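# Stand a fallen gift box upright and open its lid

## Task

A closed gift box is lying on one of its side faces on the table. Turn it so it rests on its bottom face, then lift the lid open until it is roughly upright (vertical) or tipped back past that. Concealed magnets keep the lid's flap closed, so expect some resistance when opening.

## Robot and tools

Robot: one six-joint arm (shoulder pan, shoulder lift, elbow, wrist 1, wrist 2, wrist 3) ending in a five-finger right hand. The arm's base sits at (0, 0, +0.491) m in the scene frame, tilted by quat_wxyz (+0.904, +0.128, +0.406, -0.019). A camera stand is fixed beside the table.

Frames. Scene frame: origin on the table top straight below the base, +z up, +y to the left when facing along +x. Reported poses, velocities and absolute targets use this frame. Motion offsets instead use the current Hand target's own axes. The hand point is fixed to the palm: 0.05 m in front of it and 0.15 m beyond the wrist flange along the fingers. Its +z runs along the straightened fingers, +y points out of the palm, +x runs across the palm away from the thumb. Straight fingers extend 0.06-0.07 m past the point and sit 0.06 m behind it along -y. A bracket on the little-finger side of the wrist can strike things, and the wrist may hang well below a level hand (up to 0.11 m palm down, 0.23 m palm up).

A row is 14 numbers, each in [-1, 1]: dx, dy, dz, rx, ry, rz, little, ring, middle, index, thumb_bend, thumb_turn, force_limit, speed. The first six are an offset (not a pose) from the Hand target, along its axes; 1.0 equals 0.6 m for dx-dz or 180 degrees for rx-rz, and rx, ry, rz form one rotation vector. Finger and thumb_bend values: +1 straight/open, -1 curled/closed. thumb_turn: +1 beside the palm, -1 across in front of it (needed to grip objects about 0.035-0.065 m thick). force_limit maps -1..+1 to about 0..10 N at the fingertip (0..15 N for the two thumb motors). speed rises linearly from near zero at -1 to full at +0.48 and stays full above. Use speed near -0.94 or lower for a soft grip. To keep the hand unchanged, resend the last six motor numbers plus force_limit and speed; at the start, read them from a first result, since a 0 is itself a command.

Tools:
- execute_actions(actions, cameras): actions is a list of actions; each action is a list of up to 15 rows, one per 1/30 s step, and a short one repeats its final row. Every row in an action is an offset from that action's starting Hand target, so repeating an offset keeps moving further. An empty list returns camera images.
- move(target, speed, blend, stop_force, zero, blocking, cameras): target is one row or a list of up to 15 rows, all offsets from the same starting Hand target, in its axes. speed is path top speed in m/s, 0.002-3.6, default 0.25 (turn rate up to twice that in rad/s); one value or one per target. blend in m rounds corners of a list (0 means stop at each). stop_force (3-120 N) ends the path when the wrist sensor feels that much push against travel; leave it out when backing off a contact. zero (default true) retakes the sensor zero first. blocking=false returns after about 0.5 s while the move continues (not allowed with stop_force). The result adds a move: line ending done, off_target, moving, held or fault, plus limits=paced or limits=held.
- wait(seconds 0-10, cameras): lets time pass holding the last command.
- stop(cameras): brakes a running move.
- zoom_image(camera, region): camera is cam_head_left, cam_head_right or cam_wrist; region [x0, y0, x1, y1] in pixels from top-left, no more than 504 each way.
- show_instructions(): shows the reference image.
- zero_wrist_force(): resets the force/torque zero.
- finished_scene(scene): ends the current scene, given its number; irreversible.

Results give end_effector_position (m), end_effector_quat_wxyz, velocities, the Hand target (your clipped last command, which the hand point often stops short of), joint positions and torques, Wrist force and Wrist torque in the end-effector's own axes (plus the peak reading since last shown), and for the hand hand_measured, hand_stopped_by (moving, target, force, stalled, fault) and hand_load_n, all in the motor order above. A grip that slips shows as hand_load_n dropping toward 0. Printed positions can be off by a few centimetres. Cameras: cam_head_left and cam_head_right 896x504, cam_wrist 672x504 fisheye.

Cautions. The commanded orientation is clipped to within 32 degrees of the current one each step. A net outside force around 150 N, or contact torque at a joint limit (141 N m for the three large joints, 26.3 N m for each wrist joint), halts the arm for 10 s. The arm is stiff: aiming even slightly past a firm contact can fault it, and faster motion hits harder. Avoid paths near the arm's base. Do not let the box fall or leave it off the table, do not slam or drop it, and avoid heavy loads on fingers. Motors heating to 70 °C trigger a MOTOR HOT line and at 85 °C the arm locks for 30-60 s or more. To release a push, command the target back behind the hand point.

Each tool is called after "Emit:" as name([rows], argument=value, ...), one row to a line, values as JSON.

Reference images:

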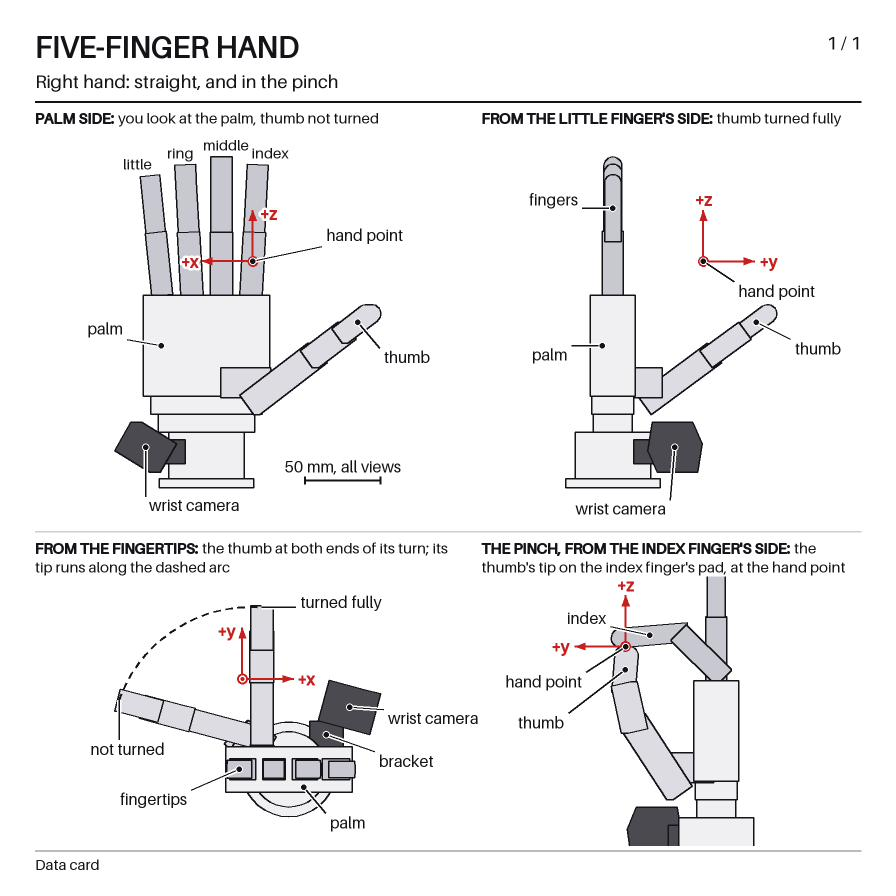

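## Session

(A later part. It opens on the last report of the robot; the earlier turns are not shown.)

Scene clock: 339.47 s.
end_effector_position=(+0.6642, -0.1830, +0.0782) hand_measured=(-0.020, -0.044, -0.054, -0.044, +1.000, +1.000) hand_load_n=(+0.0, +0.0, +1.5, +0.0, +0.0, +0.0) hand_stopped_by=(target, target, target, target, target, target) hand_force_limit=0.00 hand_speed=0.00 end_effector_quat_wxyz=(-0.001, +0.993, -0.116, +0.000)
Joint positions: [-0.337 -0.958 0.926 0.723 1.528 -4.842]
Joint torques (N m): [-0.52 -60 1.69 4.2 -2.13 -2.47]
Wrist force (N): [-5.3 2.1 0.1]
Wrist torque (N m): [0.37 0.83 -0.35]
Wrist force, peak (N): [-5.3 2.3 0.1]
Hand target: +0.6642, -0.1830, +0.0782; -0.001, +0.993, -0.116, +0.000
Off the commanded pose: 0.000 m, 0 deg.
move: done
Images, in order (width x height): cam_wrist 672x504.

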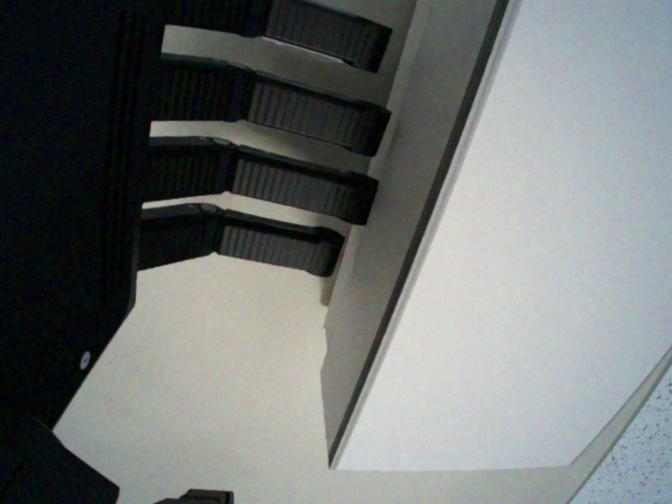

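Emit:
move([
  [0,-0.06,-0.05,0,0,0,0.25,0.25,0.25,0.25,1,-1,0,0],
  [0,-0.06,0.015,0,0,0,0.25,0.25,0.25,0.25,1,-1,0,0],
], speed=0.1)

Emit:
move(target=[0,0,0.05,0,0,0,0.25,0.25,0.25,0.25,1,-1,0,0], speed=0.008, stop_force=3, cameras=["cam_wrist","cam_head_left"])

Scene clock: 385.87 s.
end_effector_position=(+0.6726, -0.1479, +0.0694) hand_measured=(+0.250, +0.250, +0.248, +0.250, +1.000, -1.000) hand_load_n=(+0.0, -1.0, -26.0, -1.0, +0.0, +0.0) hand_stopped_by=(target, target, target, target, target, target) hand_force_limit=0.00 hand_speed=0.00 end_effector_quat_wxyz=(-0.001, +0.993, -0.116, +0.000)
Joint positions: [-0.275 -0.923 0.889 0.724 1.576 -4.802]
Joint torques (N m): [-1.94 -31.38 -22.42 -0.74 3.47 -2.17]
Wrist force (N): [-7.7 -11.8 -35.7]
Wrist torque (N m): [0.63 1.39 -0.75]
Wrist force, peak (N): [-7.7 -11.8 -35.7]
Hand target: +0.6725, -0.1480, +0.0692; -0.001, +0.993, -0.116, +0.000
Off the commanded pose: 0.000 m, 0 deg.
move: done

Scene clock: 386.40 s.
end_effector_position=(+0.6726, -0.1480, +0.0694) hand_measured=(+0.250, +0.250, +0.248, +0.250, +1.000, -1.000) hand_load_n=(+0.0, -1.0, -27.0, -2.0, -0.5, +0.0) hand_stopped_by=(target, target, target, target, target, target) hand_force_limit=0.00 hand_speed=0.00 end_effector_quat_wxyz=(-0.001, +0.993, -0.116, +0.000)
Joint positions: [-0.275 -0.923 0.889 0.724 1.576 -4.802]
Joint torques (N m): [-0.6 -37.74 -9.28 -1.25 1.28 -2.07]
Wrist force (N): [-7.4 -12.4 -37.2]
Wrist torque (N m): [0.64 1.45 -0.76]
Wrist force, peak (N): [-7.3 -12.2 -37.7]
Hand target: +0.6726, -0.1479, +0.0694; -0.001, +0.993, -0.116, +0.000 (not the last commanded pose)
Off the commanded pose: 0.030 m, 0 deg.
move: contact
Images, in order (width x height): cam_head_left 896x504, cam_wrist 672x504.

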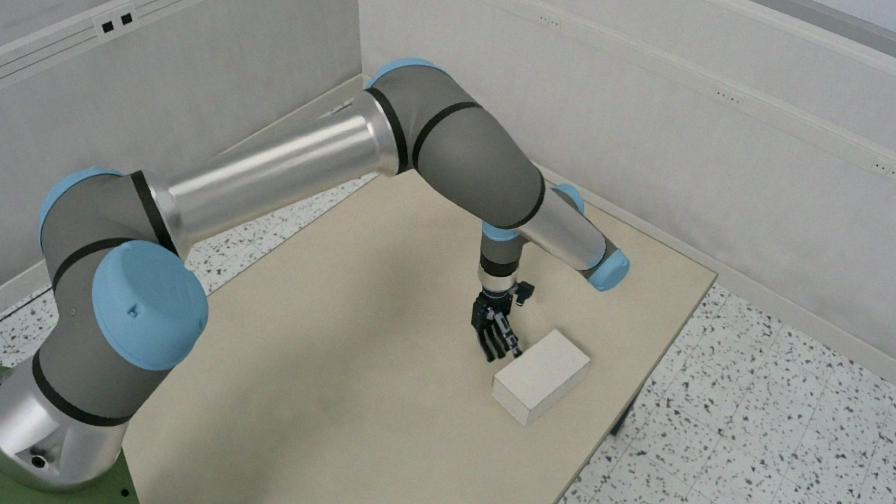

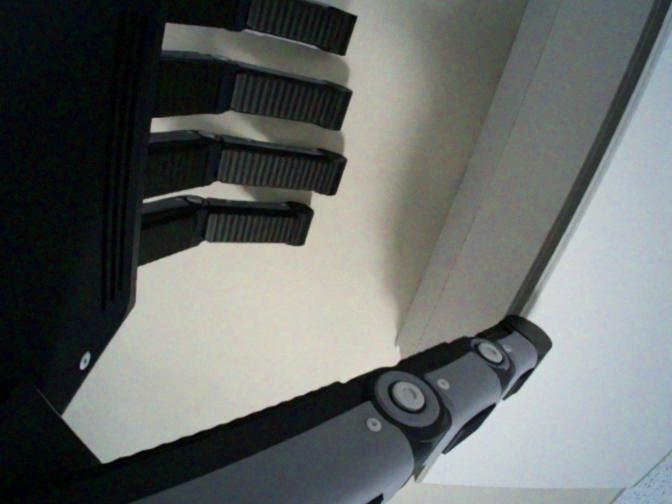

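Emit:
move(target=[0,0,-0.018,0,0,0,0.25,0.25,0.25,0.25,1,-1,0,0], speed=0.03)

Emit:
move(target=[0,0.115,0,0,0,0,0.25,0.25,0.25,0.25,1,-1,0,0], speed=0.03, stop_force=5, cameras=["cam_wrist","cam_head_left"])

Emit:
zoom_image(camera="cam_wrist", region=[200, 50, 500, 400])

Scene clock: 392.00 s.
end_effector_position=(+0.6725, -0.1480, +0.0801) hand_measured=(+0.250, +0.250, +0.250, +0.250, +1.000, -1.000) hand_load_n=(+0.0, +0.5, +0.0, +0.0, +0.0, +0.0) hand_stopped_by=(target, target, target, target, target, target) hand_force_limit=0.00 hand_speed=0.00 end_effector_quat_wxyz=(-0.001, +0.993, -0.116, +0.000)
Joint positions: [-0.275 -0.947 0.911 0.726 1.576 -4.802]
Joint torques (N m): [20.12 -60.85 1.76 4.24 1.99 1.38]
Wrist force (N): [-5.4 2.4 -0.6]
Wrist torque (N m): [0.40 0.83 -0.43]
Wrist force, peak (N): [-7.5 -12.2 -37.6]
Hand target: +0.6726, -0.1480, +0.0802; -0.001, +0.993, -0.116, +0.000
Off the commanded pose: 0.000 m, 0 deg.
move: done

Scene clock: 395.27 s.
end_effector_position=(+0.6567, -0.2151, +0.0801) hand_measured=(+0.250, +0.250, +0.250, +0.250, +1.000, -1.000) hand_load_n=(+0.0, +0.0, +0.5, +0.0, +0.0, +0.0) hand_stopped_by=(target, target, target, target, target, target) hand_force_limit=0.00 hand_speed=0.00 end_effector_quat_wxyz=(-0.001, +0.993, -0.116, +0.000)
Joint positions: [-0.395 -0.97 0.936 0.727 1.484 -4.878]
Joint torques (N m): [-0.45 -60.5 0.49 4.09 -2.02 -2.25]
Wrist force (N): [-5.0 1.4 -1.1]
Wrist torque (N m): [0.40 0.78 -0.33]
Wrist force, peak (N): [-5.5 2.3 -0.7]
Hand target: +0.6567, -0.2151, +0.0801; -0.001, +0.993, -0.116, +0.000
Off the commanded pose: 0.000 m, 0 deg.
move: done
Images, in order (width x height): cam_head_left 896x504, cam_wrist 672x504.

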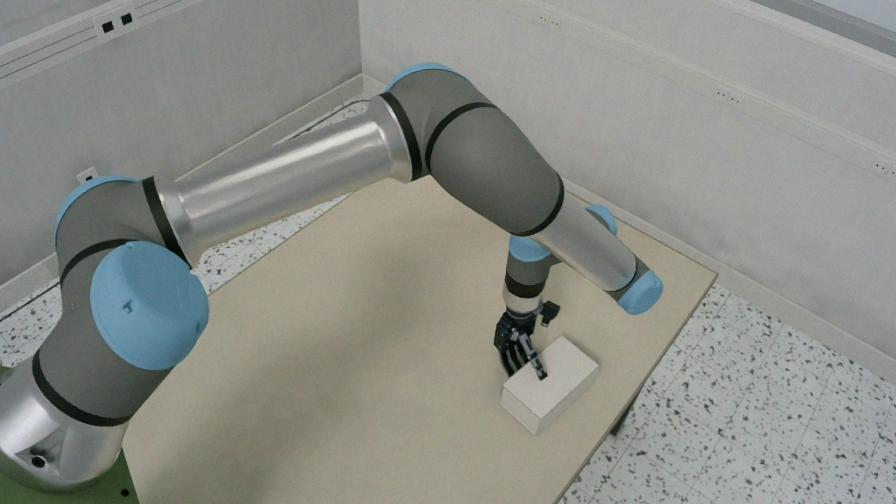

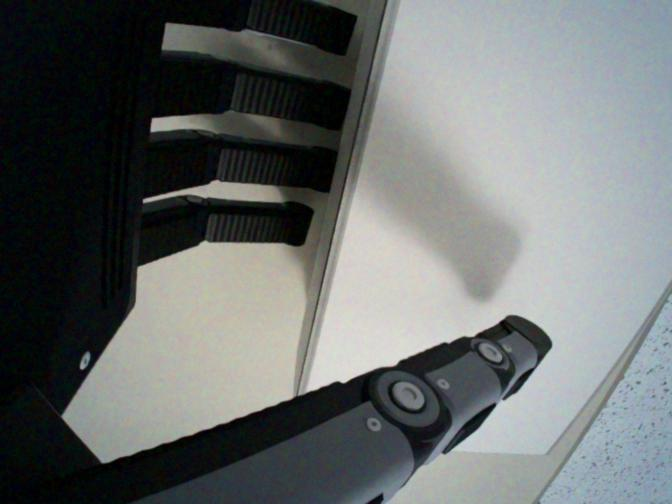

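Scaled by 1.440 from the camera's 672x504 image, which has a finer 960x720 frame.

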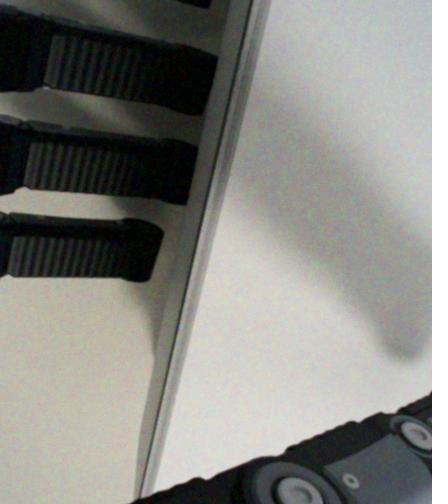

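Emit:
move(target=[0,0,0,0,0,0,0.25,0.25,0.25,0.25,-1,-1,-0.2,-0.7], speed=0.03, cameras=["cam_wrist","cam_head_left"])

Emit:
zoom_image(camera="cam_wrist", region=[200, 50, 600, 450])

Scene clock: 400.13 s.
end_effector_position=(+0.6567, -0.2151, +0.0801) hand_measured=(+0.250, +0.250, +0.250, +0.250, +0.720, -1.000) hand_load_n=(+0.0, +0.0, +1.5, +0.0, +8.5, +0.5) hand_stopped_by=(target, target, target, target, force, target) hand_force_limit=-0.20 hand_speed=-0.70 end_effector_quat_wxyz=(-0.001, +0.993, -0.116, +0.000)
Joint positions: [-0.395 -0.97 0.936 0.727 1.484 -4.878]
Joint torques (N m): [1.43 -54.78 0.65 3.04 -1.79 -2.18]
Wrist force (N): [-5.0 3.2 -5.4]
Wrist torque (N m): [0.36 0.82 -0.32]
Wrist force, peak (N): [-5.0 3.4 -5.7]
Hand target: +0.6567, -0.2151, +0.0801; -0.001, +0.993, -0.116, +0.000
Off the commanded pose: 0.000 m, 0 deg.
move: done
Images, in order (width x height): cam_head_left 896x504, cam_wrist 672x504.

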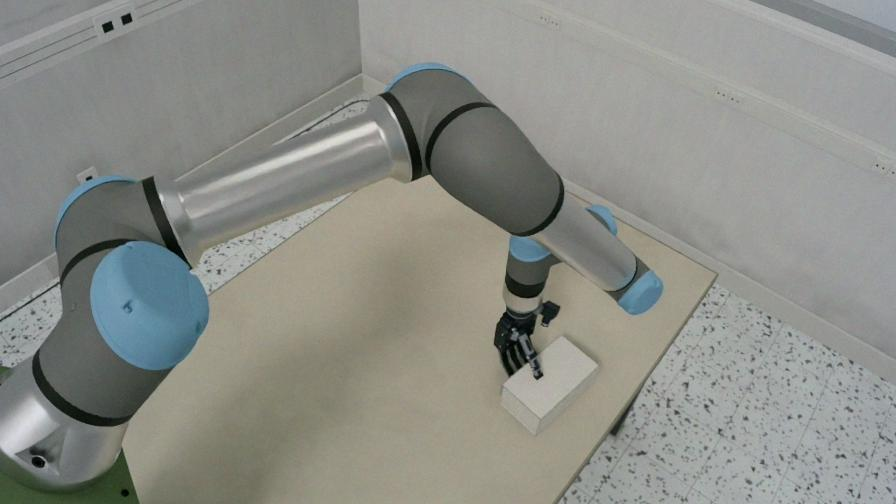

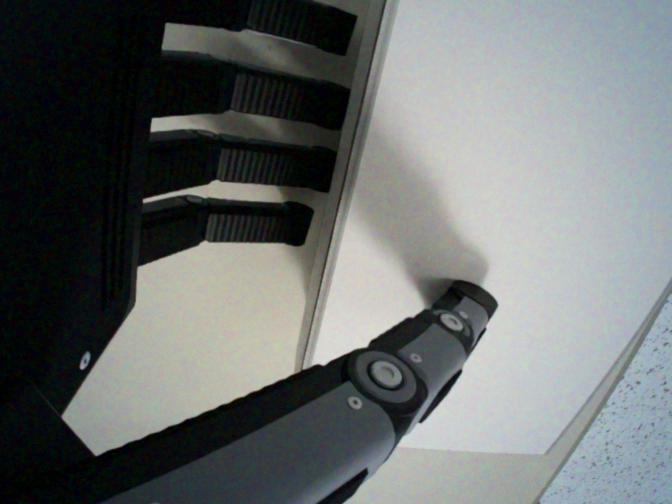

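Scaled by 1.260 from the camera's 672x504 image, which has a finer 960x720 frame.

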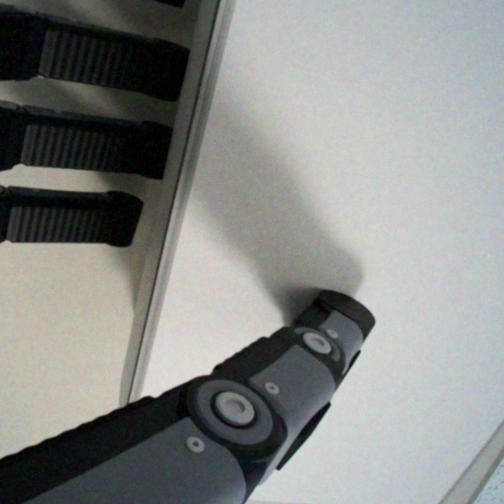

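Emit:
move(target=[0,0,-0.012,0,0,0,0.25,0.25,0.25,0.25,-1,-1,-0.2,-0.7], speed=0.01, cameras=[])

Emit:
move(target=[0,0,0,0,0,0,0.25,0.25,0.25,0.25,-0.99,-1,-0.2,-0.7], speed=0.03, cameras=["cam_wrist","cam_head_left"])

Emit:
zoom_image(camera="cam_wrist", region=[200, 50, 600, 450])

Scene clock: 404.33 s.
end_effector_position=(+0.6567, -0.2151, +0.0872) hand_measured=(+0.250, +0.250, +0.250, +0.250, +0.718, -1.000) hand_load_n=(+0.0, +0.0, +0.5, +0.0, +0.0, +0.0) hand_stopped_by=(target, target, target, target, force, target) hand_force_limit=-0.20 hand_speed=-0.70 end_effector_quat_wxyz=(-0.001, +0.993, -0.116, +0.000)
Joint positions: [-0.396 -0.986 0.95 0.729 1.483 -4.879]
Joint torques (N m): [-1.07 -60.53 2.61 3.94 -1.99 -2.18]
Wrist force (N): [-4.9 1.5 -0.4]
Wrist torque (N m): [0.35 0.74 -0.32]
Wrist force, peak (N): [-5.1 3.6 -5.4]
Hand target: +0.6567, -0.2151, +0.0873; -0.001, +0.993, -0.116, +0.000
Off the commanded pose: 0.000 m, 0 deg.
move: done
No camera images: "cameras" was empty.

Scene clock: 405.10 s.
end_effector_position=(+0.6567, -0.2151, +0.0873) hand_measured=(+0.250, +0.250, +0.250, +0.250, +0.510, -1.000) hand_load_n=(+0.0, +0.0, +2.5, +0.0, +7.5, +0.5) hand_stopped_by=(target, target, target, target, force, target) hand_force_limit=-0.20 hand_speed=-0.70 end_effector_quat_wxyz=(-0.001, +0.993, -0.116, +0.000)
Joint positions: [-0.396 -0.986 0.95 0.729 1.483 -4.879]
Joint torques (N m): [0.74 -56.97 1.21 3.36 -1.97 -1.95]
Wrist force (N): [-5.1 3.2 -4.1]
Wrist torque (N m): [0.39 0.81 -0.32]
Wrist force, peak (N): [-5.0 3.4 -4.2]
Hand target: +0.6567, -0.2151, +0.0873; -0.001, +0.993, -0.116, +0.000
Off the commanded pose: 0.000 m, 0 deg.
move: done
Images, in order (width x height): cam_head_left 896x504, cam_wrist 672x504.

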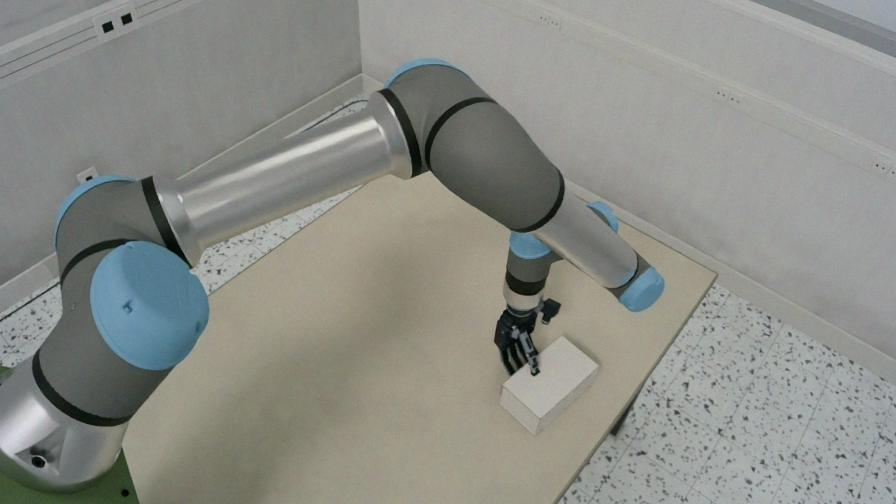

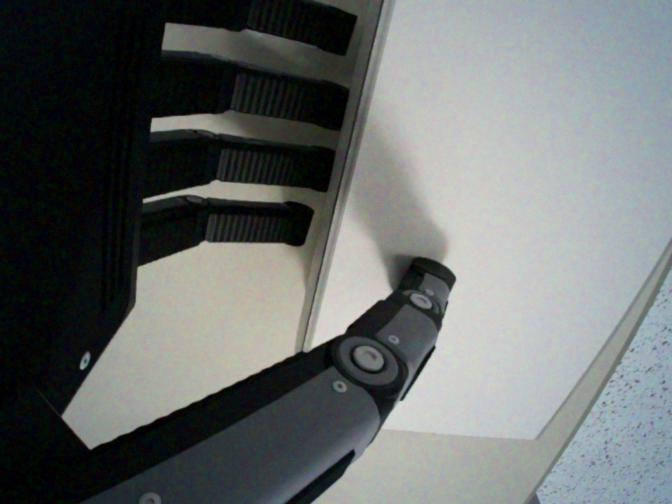

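Scaled by 1.260 from the camera's 672x504 image, which has a finer 960x720 frame.

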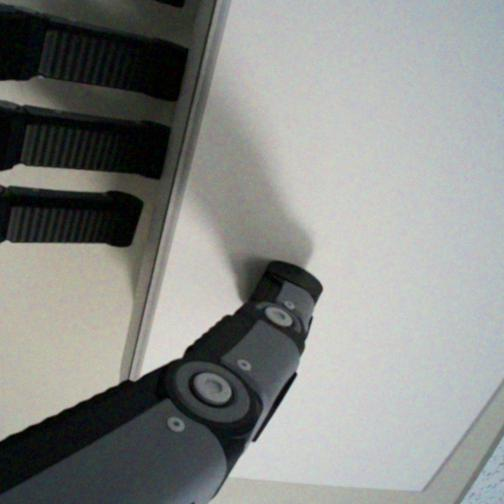

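Emit:
move(target=[0,0,0.01,0,0,0,-0.3,-0.3,-0.3,-0.3,-0.99,-1,0.3,-0.7], speed=0.03, cameras=["cam_wrist","cam_head_left"])

Emit:
zoom_image(camera="cam_wrist", region=[200, 0, 600, 400])

Scene clock: 410.00 s.
end_effector_position=(+0.6567, -0.2150, +0.0815) hand_measured=(+0.060, +0.198, +0.226, +0.144, +0.516, -1.000) hand_load_n=(-1.5, +0.0, +0.0, +0.0, +37.0, +4.5) hand_stopped_by=(force, force, force, force, force, target) hand_force_limit=0.30 hand_speed=-0.70 end_effector_quat_wxyz=(-0.001, +0.993, -0.116, +0.000)
Joint positions: [-0.395 -0.973 0.939 0.728 1.484 -4.878]
Joint torques (N m): [-2.27 -8.81 -15.42 -7.81 1.71 1.76]
Wrist force (N): [-9.0 -25.6 -74.1]
Wrist torque (N m): [-2.44 1.81 -0.78]
Wrist force, peak (N): [-9.0 -25.6 -74.1]
Hand target: +0.6567, -0.2151, +0.0813; -0.001, +0.993, -0.116, +0.000
Off the commanded pose: 0.000 m, 0 deg.
move: done
Images, in order (width x height): cam_head_left 896x504, cam_wrist 672x504.

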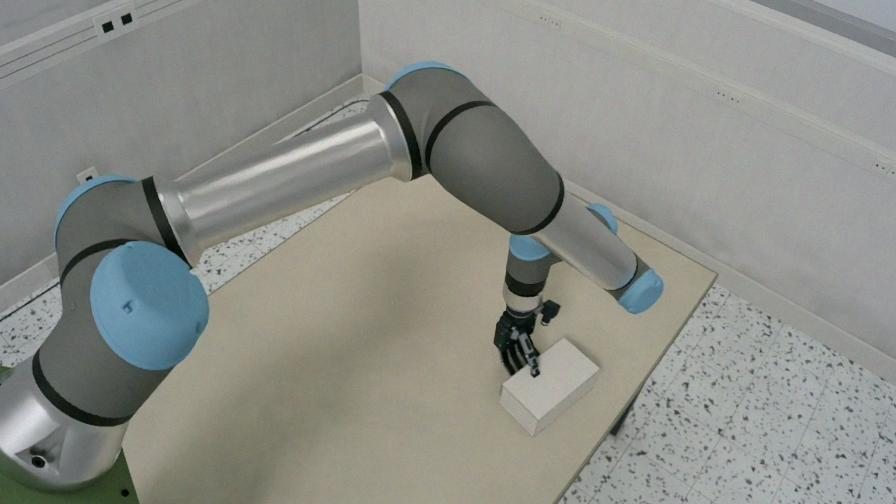

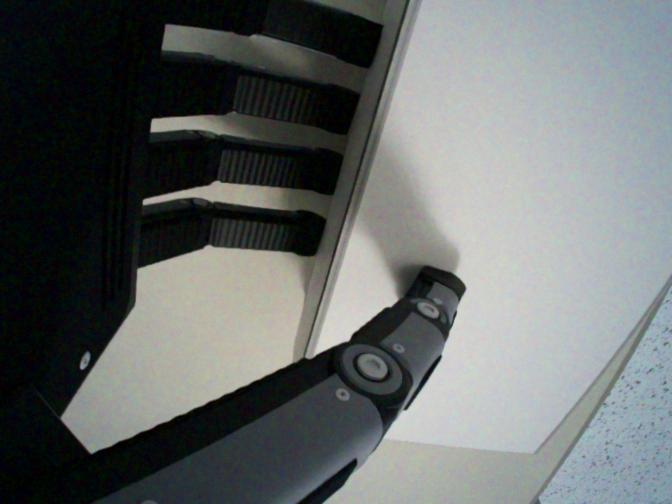

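Scaled by 1.260 from the camera's 672x504 image, which has a finer 960x720 frame.

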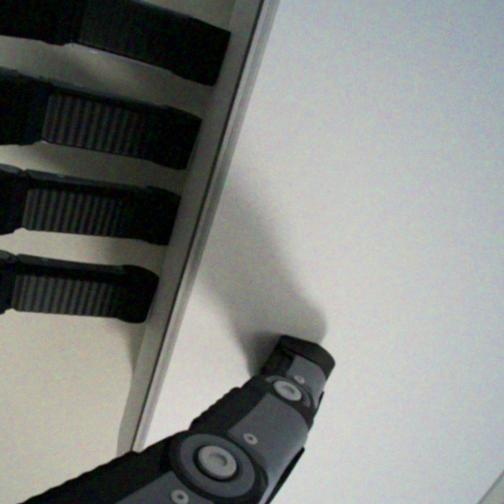

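Emit:
move(target=[0,0,-0.008,0,0,0,-0.4,-0.4,-0.4,-0.4,-0.99,-1,0.2,-0.7], speed=0.02)

Emit:
move(target=[0,0,0,0,0,0,-0.5,-0.5,-0.5,-0.5,-1,-1,0.2,-0.7], speed=0.02, cameras=["cam_wrist"])

Emit:
move(target=[0,0,-0.02,0,0,0,-0.5,-0.5,-0.5,-0.5,-1,-1,0.2,-0.7], speed=0.02, cameras=["cam_wrist","cam_head_left"])

Emit:
zoom_image(camera="cam_wrist", region=[200, 0, 600, 400])

Scene clock: 416.67 s.
end_effector_position=(+0.6567, -0.2151, +0.0859) hand_measured=(+0.036, +0.148, +0.150, +0.094, +0.518, -1.000) hand_load_n=(+0.0, +8.5, +19.5, +15.0, +38.0, +7.5) hand_stopped_by=(force, force, force, force, force, target) hand_force_limit=0.20 hand_speed=-0.70 end_effector_quat_wxyz=(-0.001, +0.993, -0.116, +0.000)
Joint positions: [-0.396 -0.983 0.948 0.729 1.483 -4.879]
Joint torques (N m): [-1.9 -61.51 2.2 4.26 -1.35 -2.39]
Wrist force (N): [-4.8 2.9 0.9]
Wrist torque (N m): [0.59 0.67 -0.29]
Wrist force, peak (N): [-8.3 -26.8 -77.3]
Hand target: +0.6567, -0.2151, +0.0861; -0.001, +0.993, -0.116, +0.000
Off the commanded pose: 0.000 m, 0 deg.
move: done

Scene clock: 417.17 s.
end_effector_position=(+0.6567, -0.2151, +0.0861) hand_measured=(-0.044, +0.146, +0.150, +0.094, +0.518, -1.000) hand_load_n=(+6.5, +1.5, +17.0, +16.0, +38.5, +10.0) hand_stopped_by=(force, force, force, force, force, target) hand_force_limit=0.20 hand_speed=-0.70 end_effector_quat_wxyz=(-0.001, +0.993, -0.116, +0.000)
Joint positions: [-0.396 -0.983 0.948 0.729 1.483 -4.879]
Joint torques (N m): [-2.74 -61.81 0.13 3.9 -0.08 -2.28]
Wrist force (N): [-4.7 3.1 0.9]
Wrist torque (N m): [0.61 0.67 -0.28]
Wrist force, peak (N): [-4.9 3.0 1.1]
Hand target: +0.6567, -0.2151, +0.0861; -0.001, +0.993, -0.116, +0.000
Off the commanded pose: 0.000 m, 0 deg.
move: done
Images, in order (width x height): cam_wrist 672x504.

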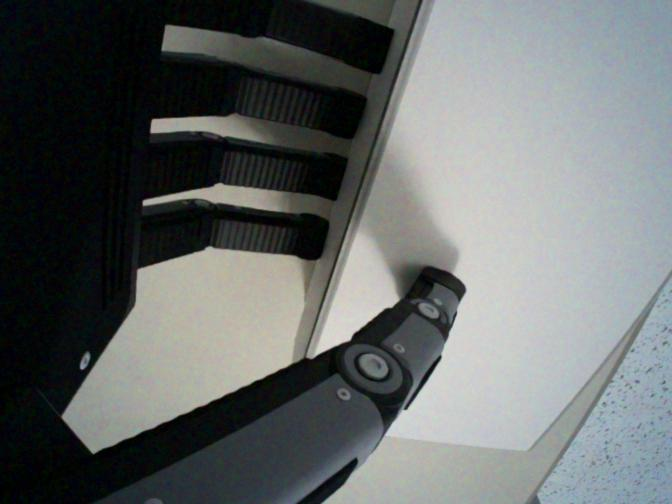

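Scene clock: 418.13 s.
end_effector_position=(+0.6567, -0.2151, +0.0980) hand_measured=(-0.044, +0.146, +0.150, +0.094, +0.518, -1.000) hand_load_n=(+6.5, +1.5, +17.0, +16.0, +38.5, +10.5) hand_stopped_by=(force, force, force, force, force, target) hand_force_limit=0.20 hand_speed=-0.70 end_effector_quat_wxyz=(-0.001, +0.993, -0.116, +0.000)
Joint positions: [-0.397 -1.01 0.97 0.733 1.482 -4.88]
Joint torques (N m): [-0.94 -60.74 0 4.21 -1.94 -2.51]
Wrist force (N): [-4.7 2.9 0.8]
Wrist torque (N m): [0.59 0.67 -0.26]
Wrist force, peak (N): [-5.1 3.1 0.9]
Hand target: +0.6567, -0.2151, +0.0981; -0.001, +0.993, -0.116, +0.000
Off the commanded pose: 0.000 m, 0 deg.
move: done
Images, in order (width x height): cam_head_left 896x504, cam_wrist 672x504.

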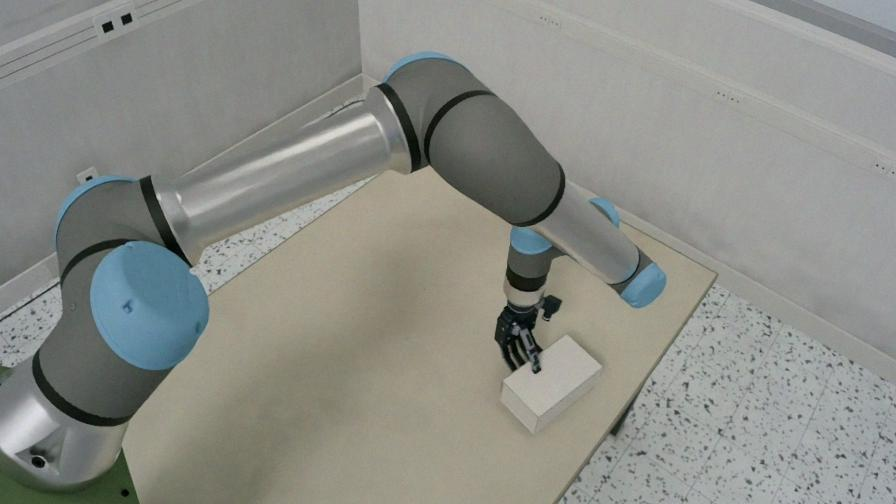

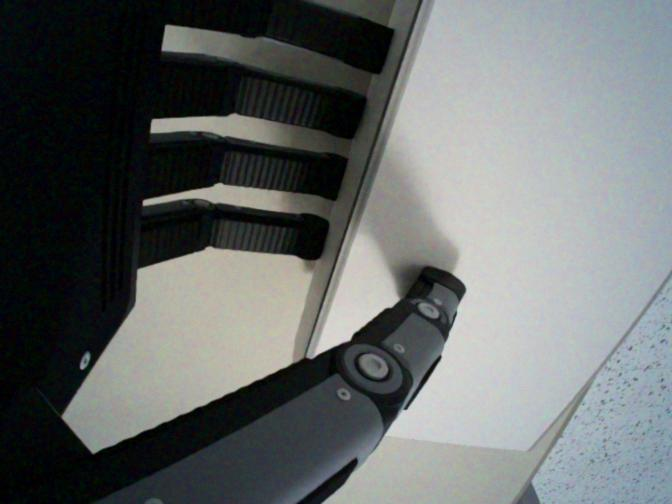

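Scaled by 1.260 from the camera's 672x504 image, which has a finer 960x720 frame.

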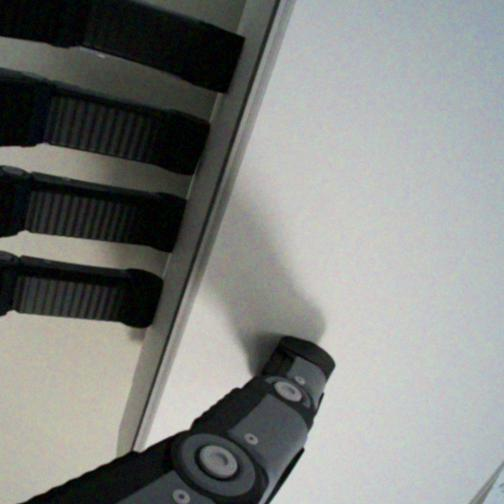

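Emit:
execute_actions([
  [[0,0,-0.08,0,0,0,-0.5,-0.5,-0.5,-0.5,-1,-1,0.2,-0.7]],
], cameras=["all"])

Scene clock: 442.73 s.
end_effector_position=(+0.6567, -0.2152, +0.1460) hand_measured=(-0.044, +0.146, +0.150, +0.094, +0.518, -1.000) hand_load_n=(+6.0, +1.5, +16.5, +16.5, +38.0, +10.0) hand_stopped_by=(force, force, force, force, force, target) hand_force_limit=0.20 hand_speed=-0.70 end_effector_quat_wxyz=(-0.001, +0.993, -0.116, +0.000)
Joint positions: [-0.406 -1.11 1.046 0.758 1.475 -4.885]
Joint torques (N m): [-1.28 -60.49 -2.13 4.4 -2.13 -2.42]
Wrist force (N): [-4.6 3.1 0.9]
Wrist torque (N m): [0.60 0.66 -0.26]
Wrist force, peak (N): [-7.7 4.1 5.8]
Hand target: +0.6567, -0.2152, +0.1461; -0.001, +0.993, -0.116, +0.000
Off the commanded pose: 0.000 m, 0 deg.

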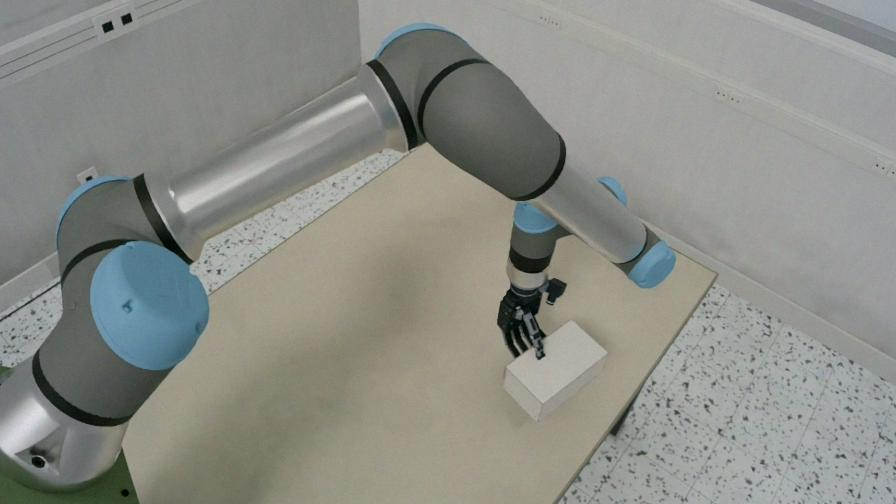

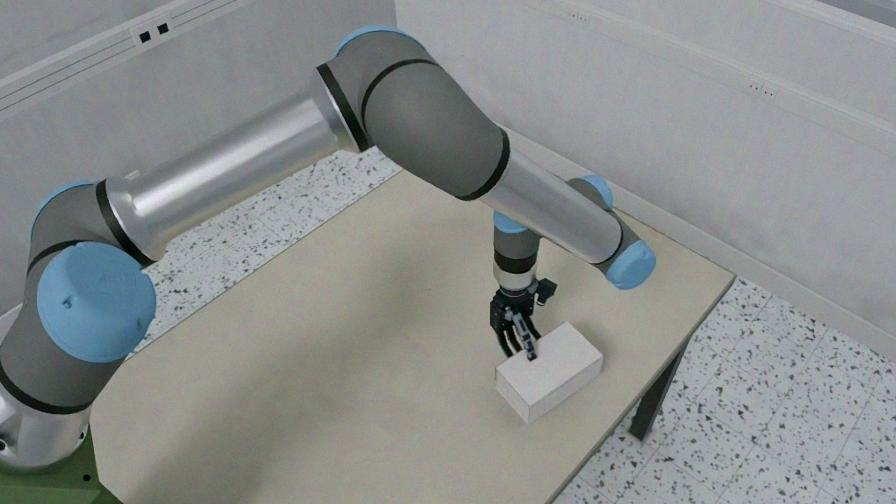

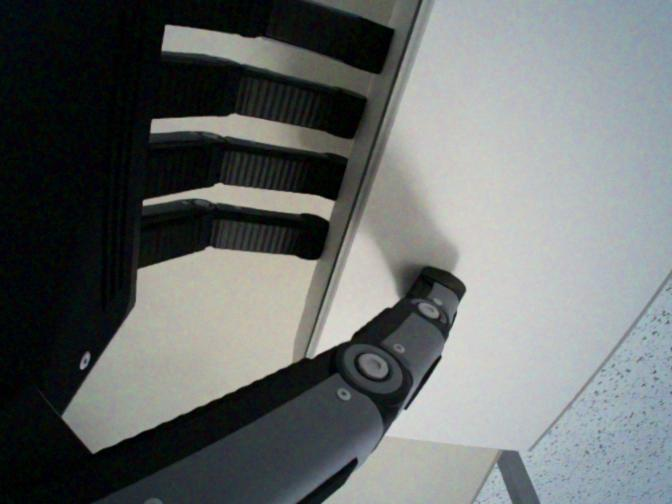

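Emit:
zoom_image(camera="cam_head_left", region=[450, 260, 650, 440])

Emit:
zoom_image(camera="cam_head_right", region=[450, 260, 650, 440])

Scaled by 2.520.

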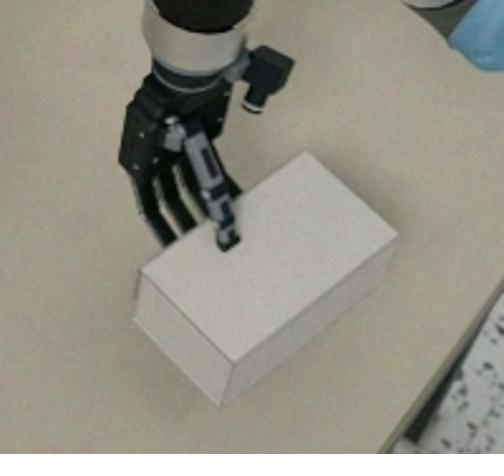

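Scaled by 2.520.

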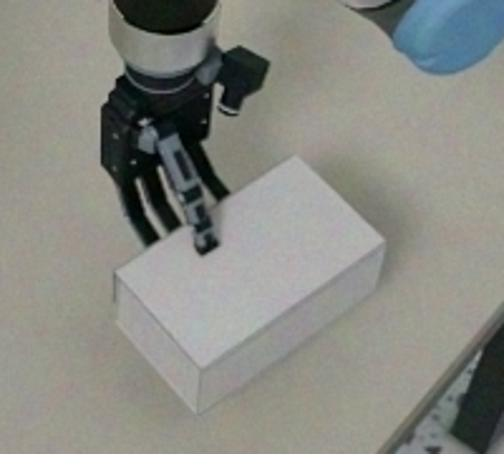

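Emit:
execute_actions([
  [[0,0,-0.10,0,0,0,-0.5,-0.5,-0.5,-0.5,-1,-1,0.2,-0.7],[0,0,-0.10,0,0,0,-0.5,-0.5,-0.5,-0.5,-1,-1,0.2,-0.7],[0,0,-0.10,0,0,0,-0.5,-0.5,-0.5,-0.5,-1,-1,0.2,-0.7],[0,0,-0.10,0,0,0,-0.5,-0.5,-0.5,-0.5,-1,-1,0.2,-0.7],[0,0,-0.10,0,0,0,-0.5,-0.5,-0.5,-0.5,-1,-1,0.2,-0.7],[0,0,0.02,0,0,0,-0.5,-0.5,-0.5,-0.5,-1,-1,0.2,-0.7],[0,0,0.02,0,0,0,-0.5,-0.5,-0.5,-0.5,-1,-1,0.2,-0.7],[0,0,0.02,0,0,0,-0.5,-0.5,-0.5,-0.5,-1,-1,0.2,-0.7],[0,0,0.02,0,0,0,-0.5,-0.5,-0.5,-0.5,-1,-1,0.2,-0.7],[0,0,-0.11,0,0,0,-0.5,-0.5,-0.5,-0.5,-1,-1,0.2,-0.7]],
], cameras=["cam_head_left","cam_wrist"])

Emit:
zoom_image(camera="cam_head_left", region=[450, 240, 650, 420])

Scene clock: 457.87 s.
end_effector_position=(+0.6566, -0.2151, +0.2108) hand_measured=(-0.044, +0.146, +0.150, +0.094, +0.518, -1.000) hand_load_n=(+5.0, +1.5, +17.0, +16.5, +38.0, +9.0) hand_stopped_by=(force, force, force, force, force, target) hand_force_limit=0.20 hand_speed=-0.70 end_effector_quat_wxyz=(-0.001, +0.993, -0.116, +0.000)
Joint positions: [-0.419 -1.236 1.12 0.811 1.466 -4.894]
Joint torques (N m): [-1.33 -59.45 0.29 4.48 -1.8 -2.14]
Wrist force (N): [-4.7 2.8 1.1]
Wrist torque (N m): [0.54 0.65 -0.27]
Wrist force, peak (N): [-9.1 4.6 11.5]
Hand target: +0.6566, -0.2153, +0.2121; -0.001, +0.993, -0.116, +0.000
Off the commanded pose: 0.001 m, 0 deg.
Images, in order (width x height): cam_head_left 896x504, cam_wrist 672x504.

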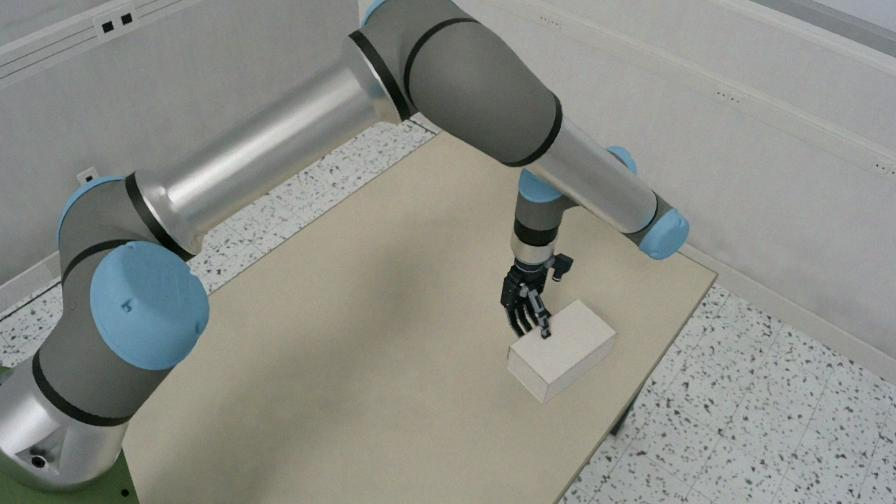

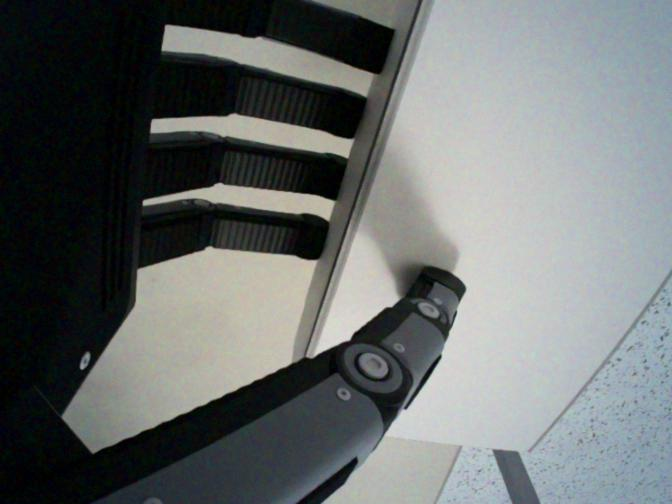

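Scaled by 2.520.

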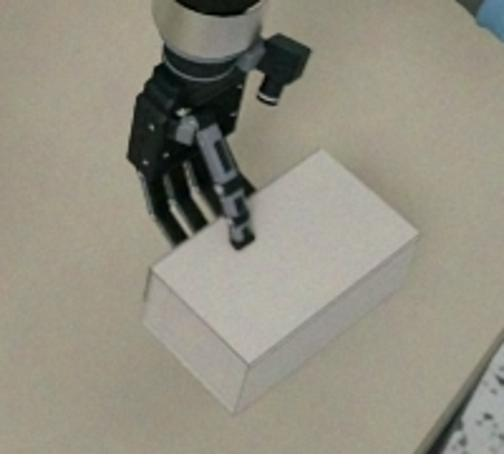

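Emit:
move(target=[0,0,-0.08,0.44,0,0,-0.5,-0.5,-0.5,-0.5,-1,-1,0.2,-0.7], speed=0.4, cameras=["all"])

Emit:
zoom_image(camera="cam_head_left", region=[430, 240, 680, 440])

Scene clock: 526.60 s.
end_effector_position=(+0.6569, -0.2150, +0.2599) hand_measured=(-0.044, +0.146, +0.150, +0.094, +0.518, -1.000) hand_load_n=(+4.5, +1.5, +16.5, +16.0, +38.5, +9.5) hand_stopped_by=(force, force, force, force, force, target) hand_force_limit=0.20 hand_speed=-0.70 end_effector_quat_wxyz=(-0.548, +0.827, -0.129, +0.006)
Joint positions: [-0.851 -0.94 1.022 2.18 0.498 -6.284]
Joint torques (N m): [0.96 -42.89 -21.85 2.97 2.3 -2.29]
Wrist force (N): [-4.9 4.0 0.8]
Wrist torque (N m): [0.35 0.69 -0.34]
Wrist force, peak (N): [-5.3 4.8 0.7]
Hand target: +0.6566, -0.2154, +0.2601; -0.634, +0.765, -0.089, +0.074
Off the commanded pose: 0.000 m, 15 deg.
joint sent to its limit — joint 6 (wrist 3), lower limit. The joint targets are off in orientation, not in position.
move: off_target

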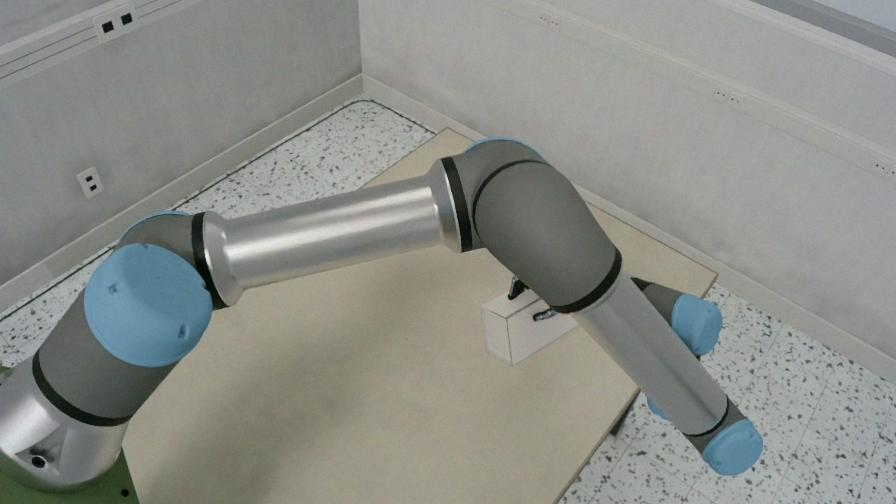

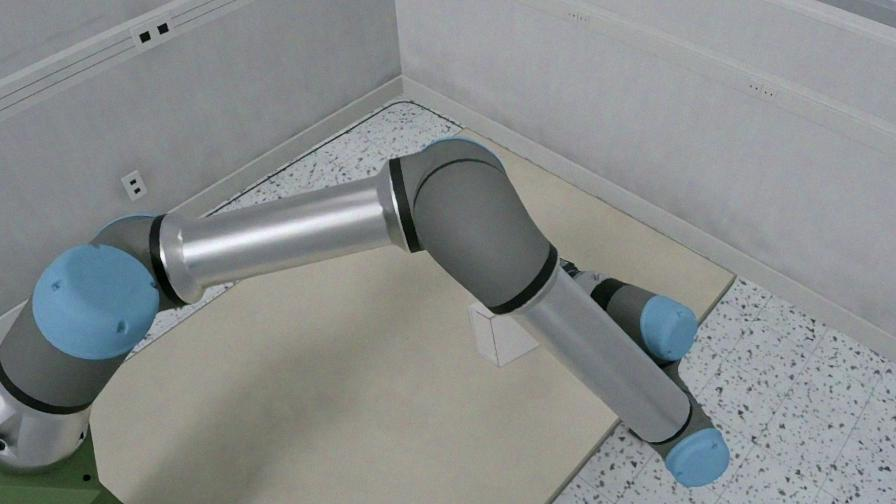

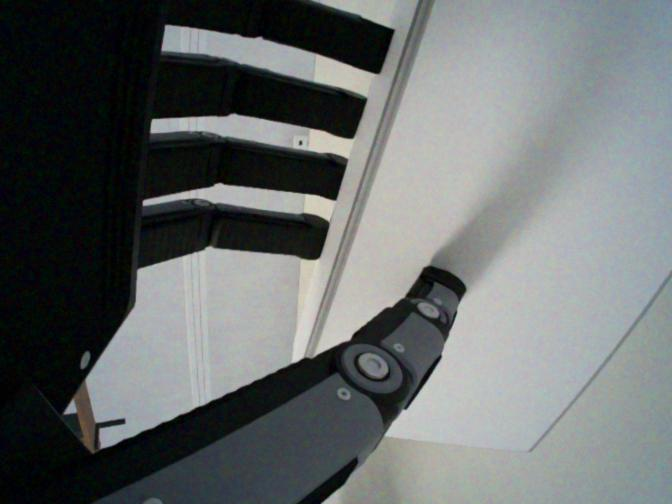

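Scaled by 2.016.

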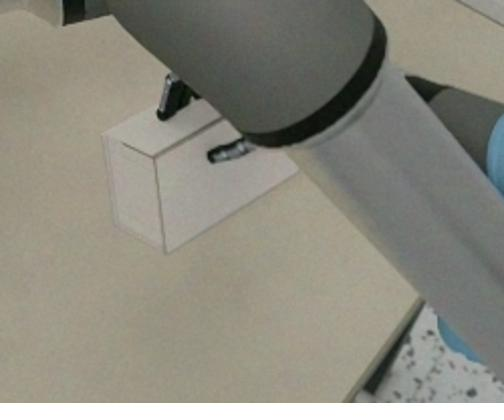

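Emit:
move(target=[-0.023,-0.018,0.096,-0.073,-0.015,0.04,-0.5,-0.5,-0.5,-0.5,-1,-1,0.2,-0.7])

Emit:
move(target=[0.0263,0.1816,0.08,0,0,0,-0.5,-0.5,-0.5,-0.5,-1,-1,0.2,-0.7], speed=0.03, stop_force=4, cameras=["all"])

Scene clock: 538.50 s.
end_effector_position=(+0.6566, -0.1552, +0.2600) hand_measured=(-0.044, +0.146, +0.150, +0.094, +0.518, -1.000) hand_load_n=(+4.5, +1.0, +16.5, +16.0, +38.5, +9.0) hand_stopped_by=(force, force, force, force, force, target) hand_force_limit=0.20 hand_speed=-0.70 end_effector_quat_wxyz=(-0.547, +0.827, -0.130, +0.005)
Joint positions: [-0.773 -0.996 1.126 2.009 0.453 -6.143]
Joint torques (N m): [4.85 -57.63 2.58 -0.42 -2.39 2.6]
Wrist force (N): [-4.9 3.9 0.6]
Wrist torque (N m): [0.34 0.69 -0.38]
Wrist force, peak (N): [-4.9 4.8 -0.1]
Hand target: +0.6566, -0.1552, +0.2600; -0.547, +0.827, -0.130, +0.005
Off the commanded pose: 0.000 m, 0 deg.
move: done

Scene clock: 543.47 s.
end_effector_position=(+0.6564, -0.1553, +0.1399) hand_measured=(-0.044, +0.146, +0.150, +0.094, +0.518, -1.000) hand_load_n=(+4.5, +1.5, +16.5, +16.0, +38.0, +9.0) hand_stopped_by=(force, force, force, force, force, target) hand_force_limit=0.20 hand_speed=-0.70 end_effector_quat_wxyz=(-0.547, +0.827, -0.130, +0.005)
Joint positions: [-0.704 -0.691 0.767 1.932 0.419 -5.999]
Joint torques (N m): [4.12 -44.66 -24.7 3.29 -2.58 2.44]
Wrist force (N): [-5.2 3.7 1.1]
Wrist torque (N m): [0.25 0.73 -0.43]
Wrist force, peak (N): [-5.1 4.5 1.0]
Hand target: +0.6564, -0.1553, +0.1399; -0.547, +0.827, -0.130, +0.005
Off the commanded pose: 0.000 m, 0 deg.
move: done

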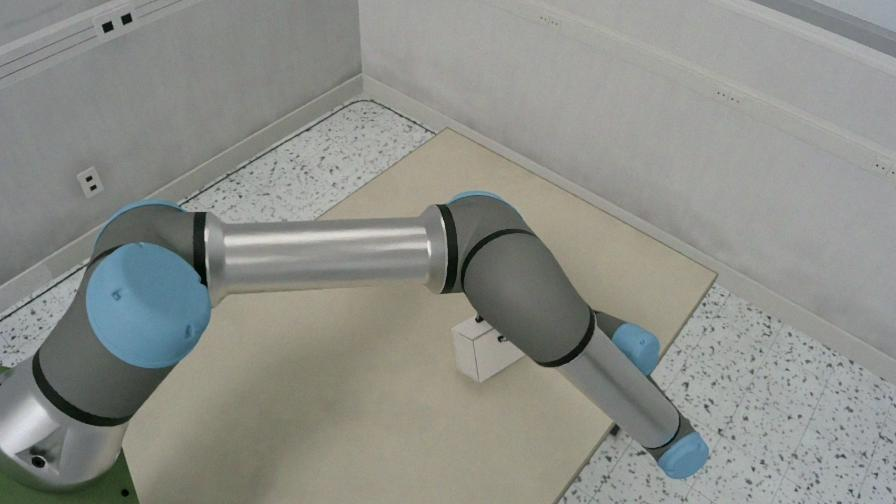

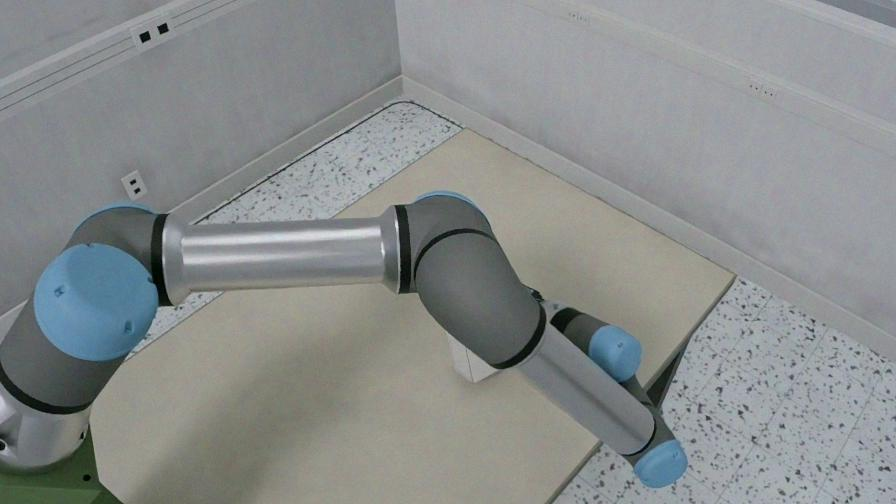

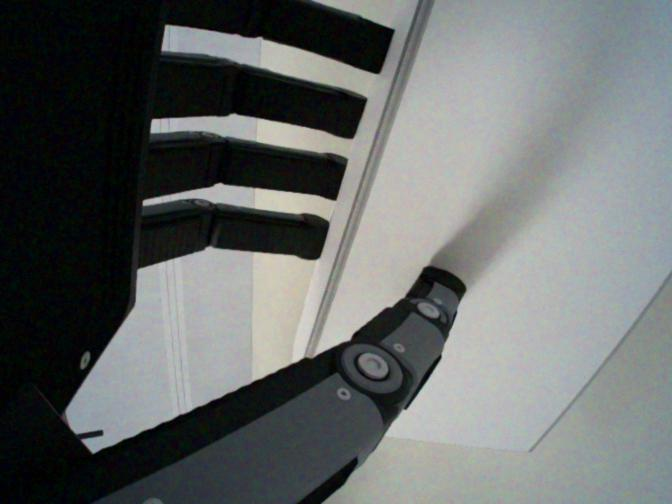

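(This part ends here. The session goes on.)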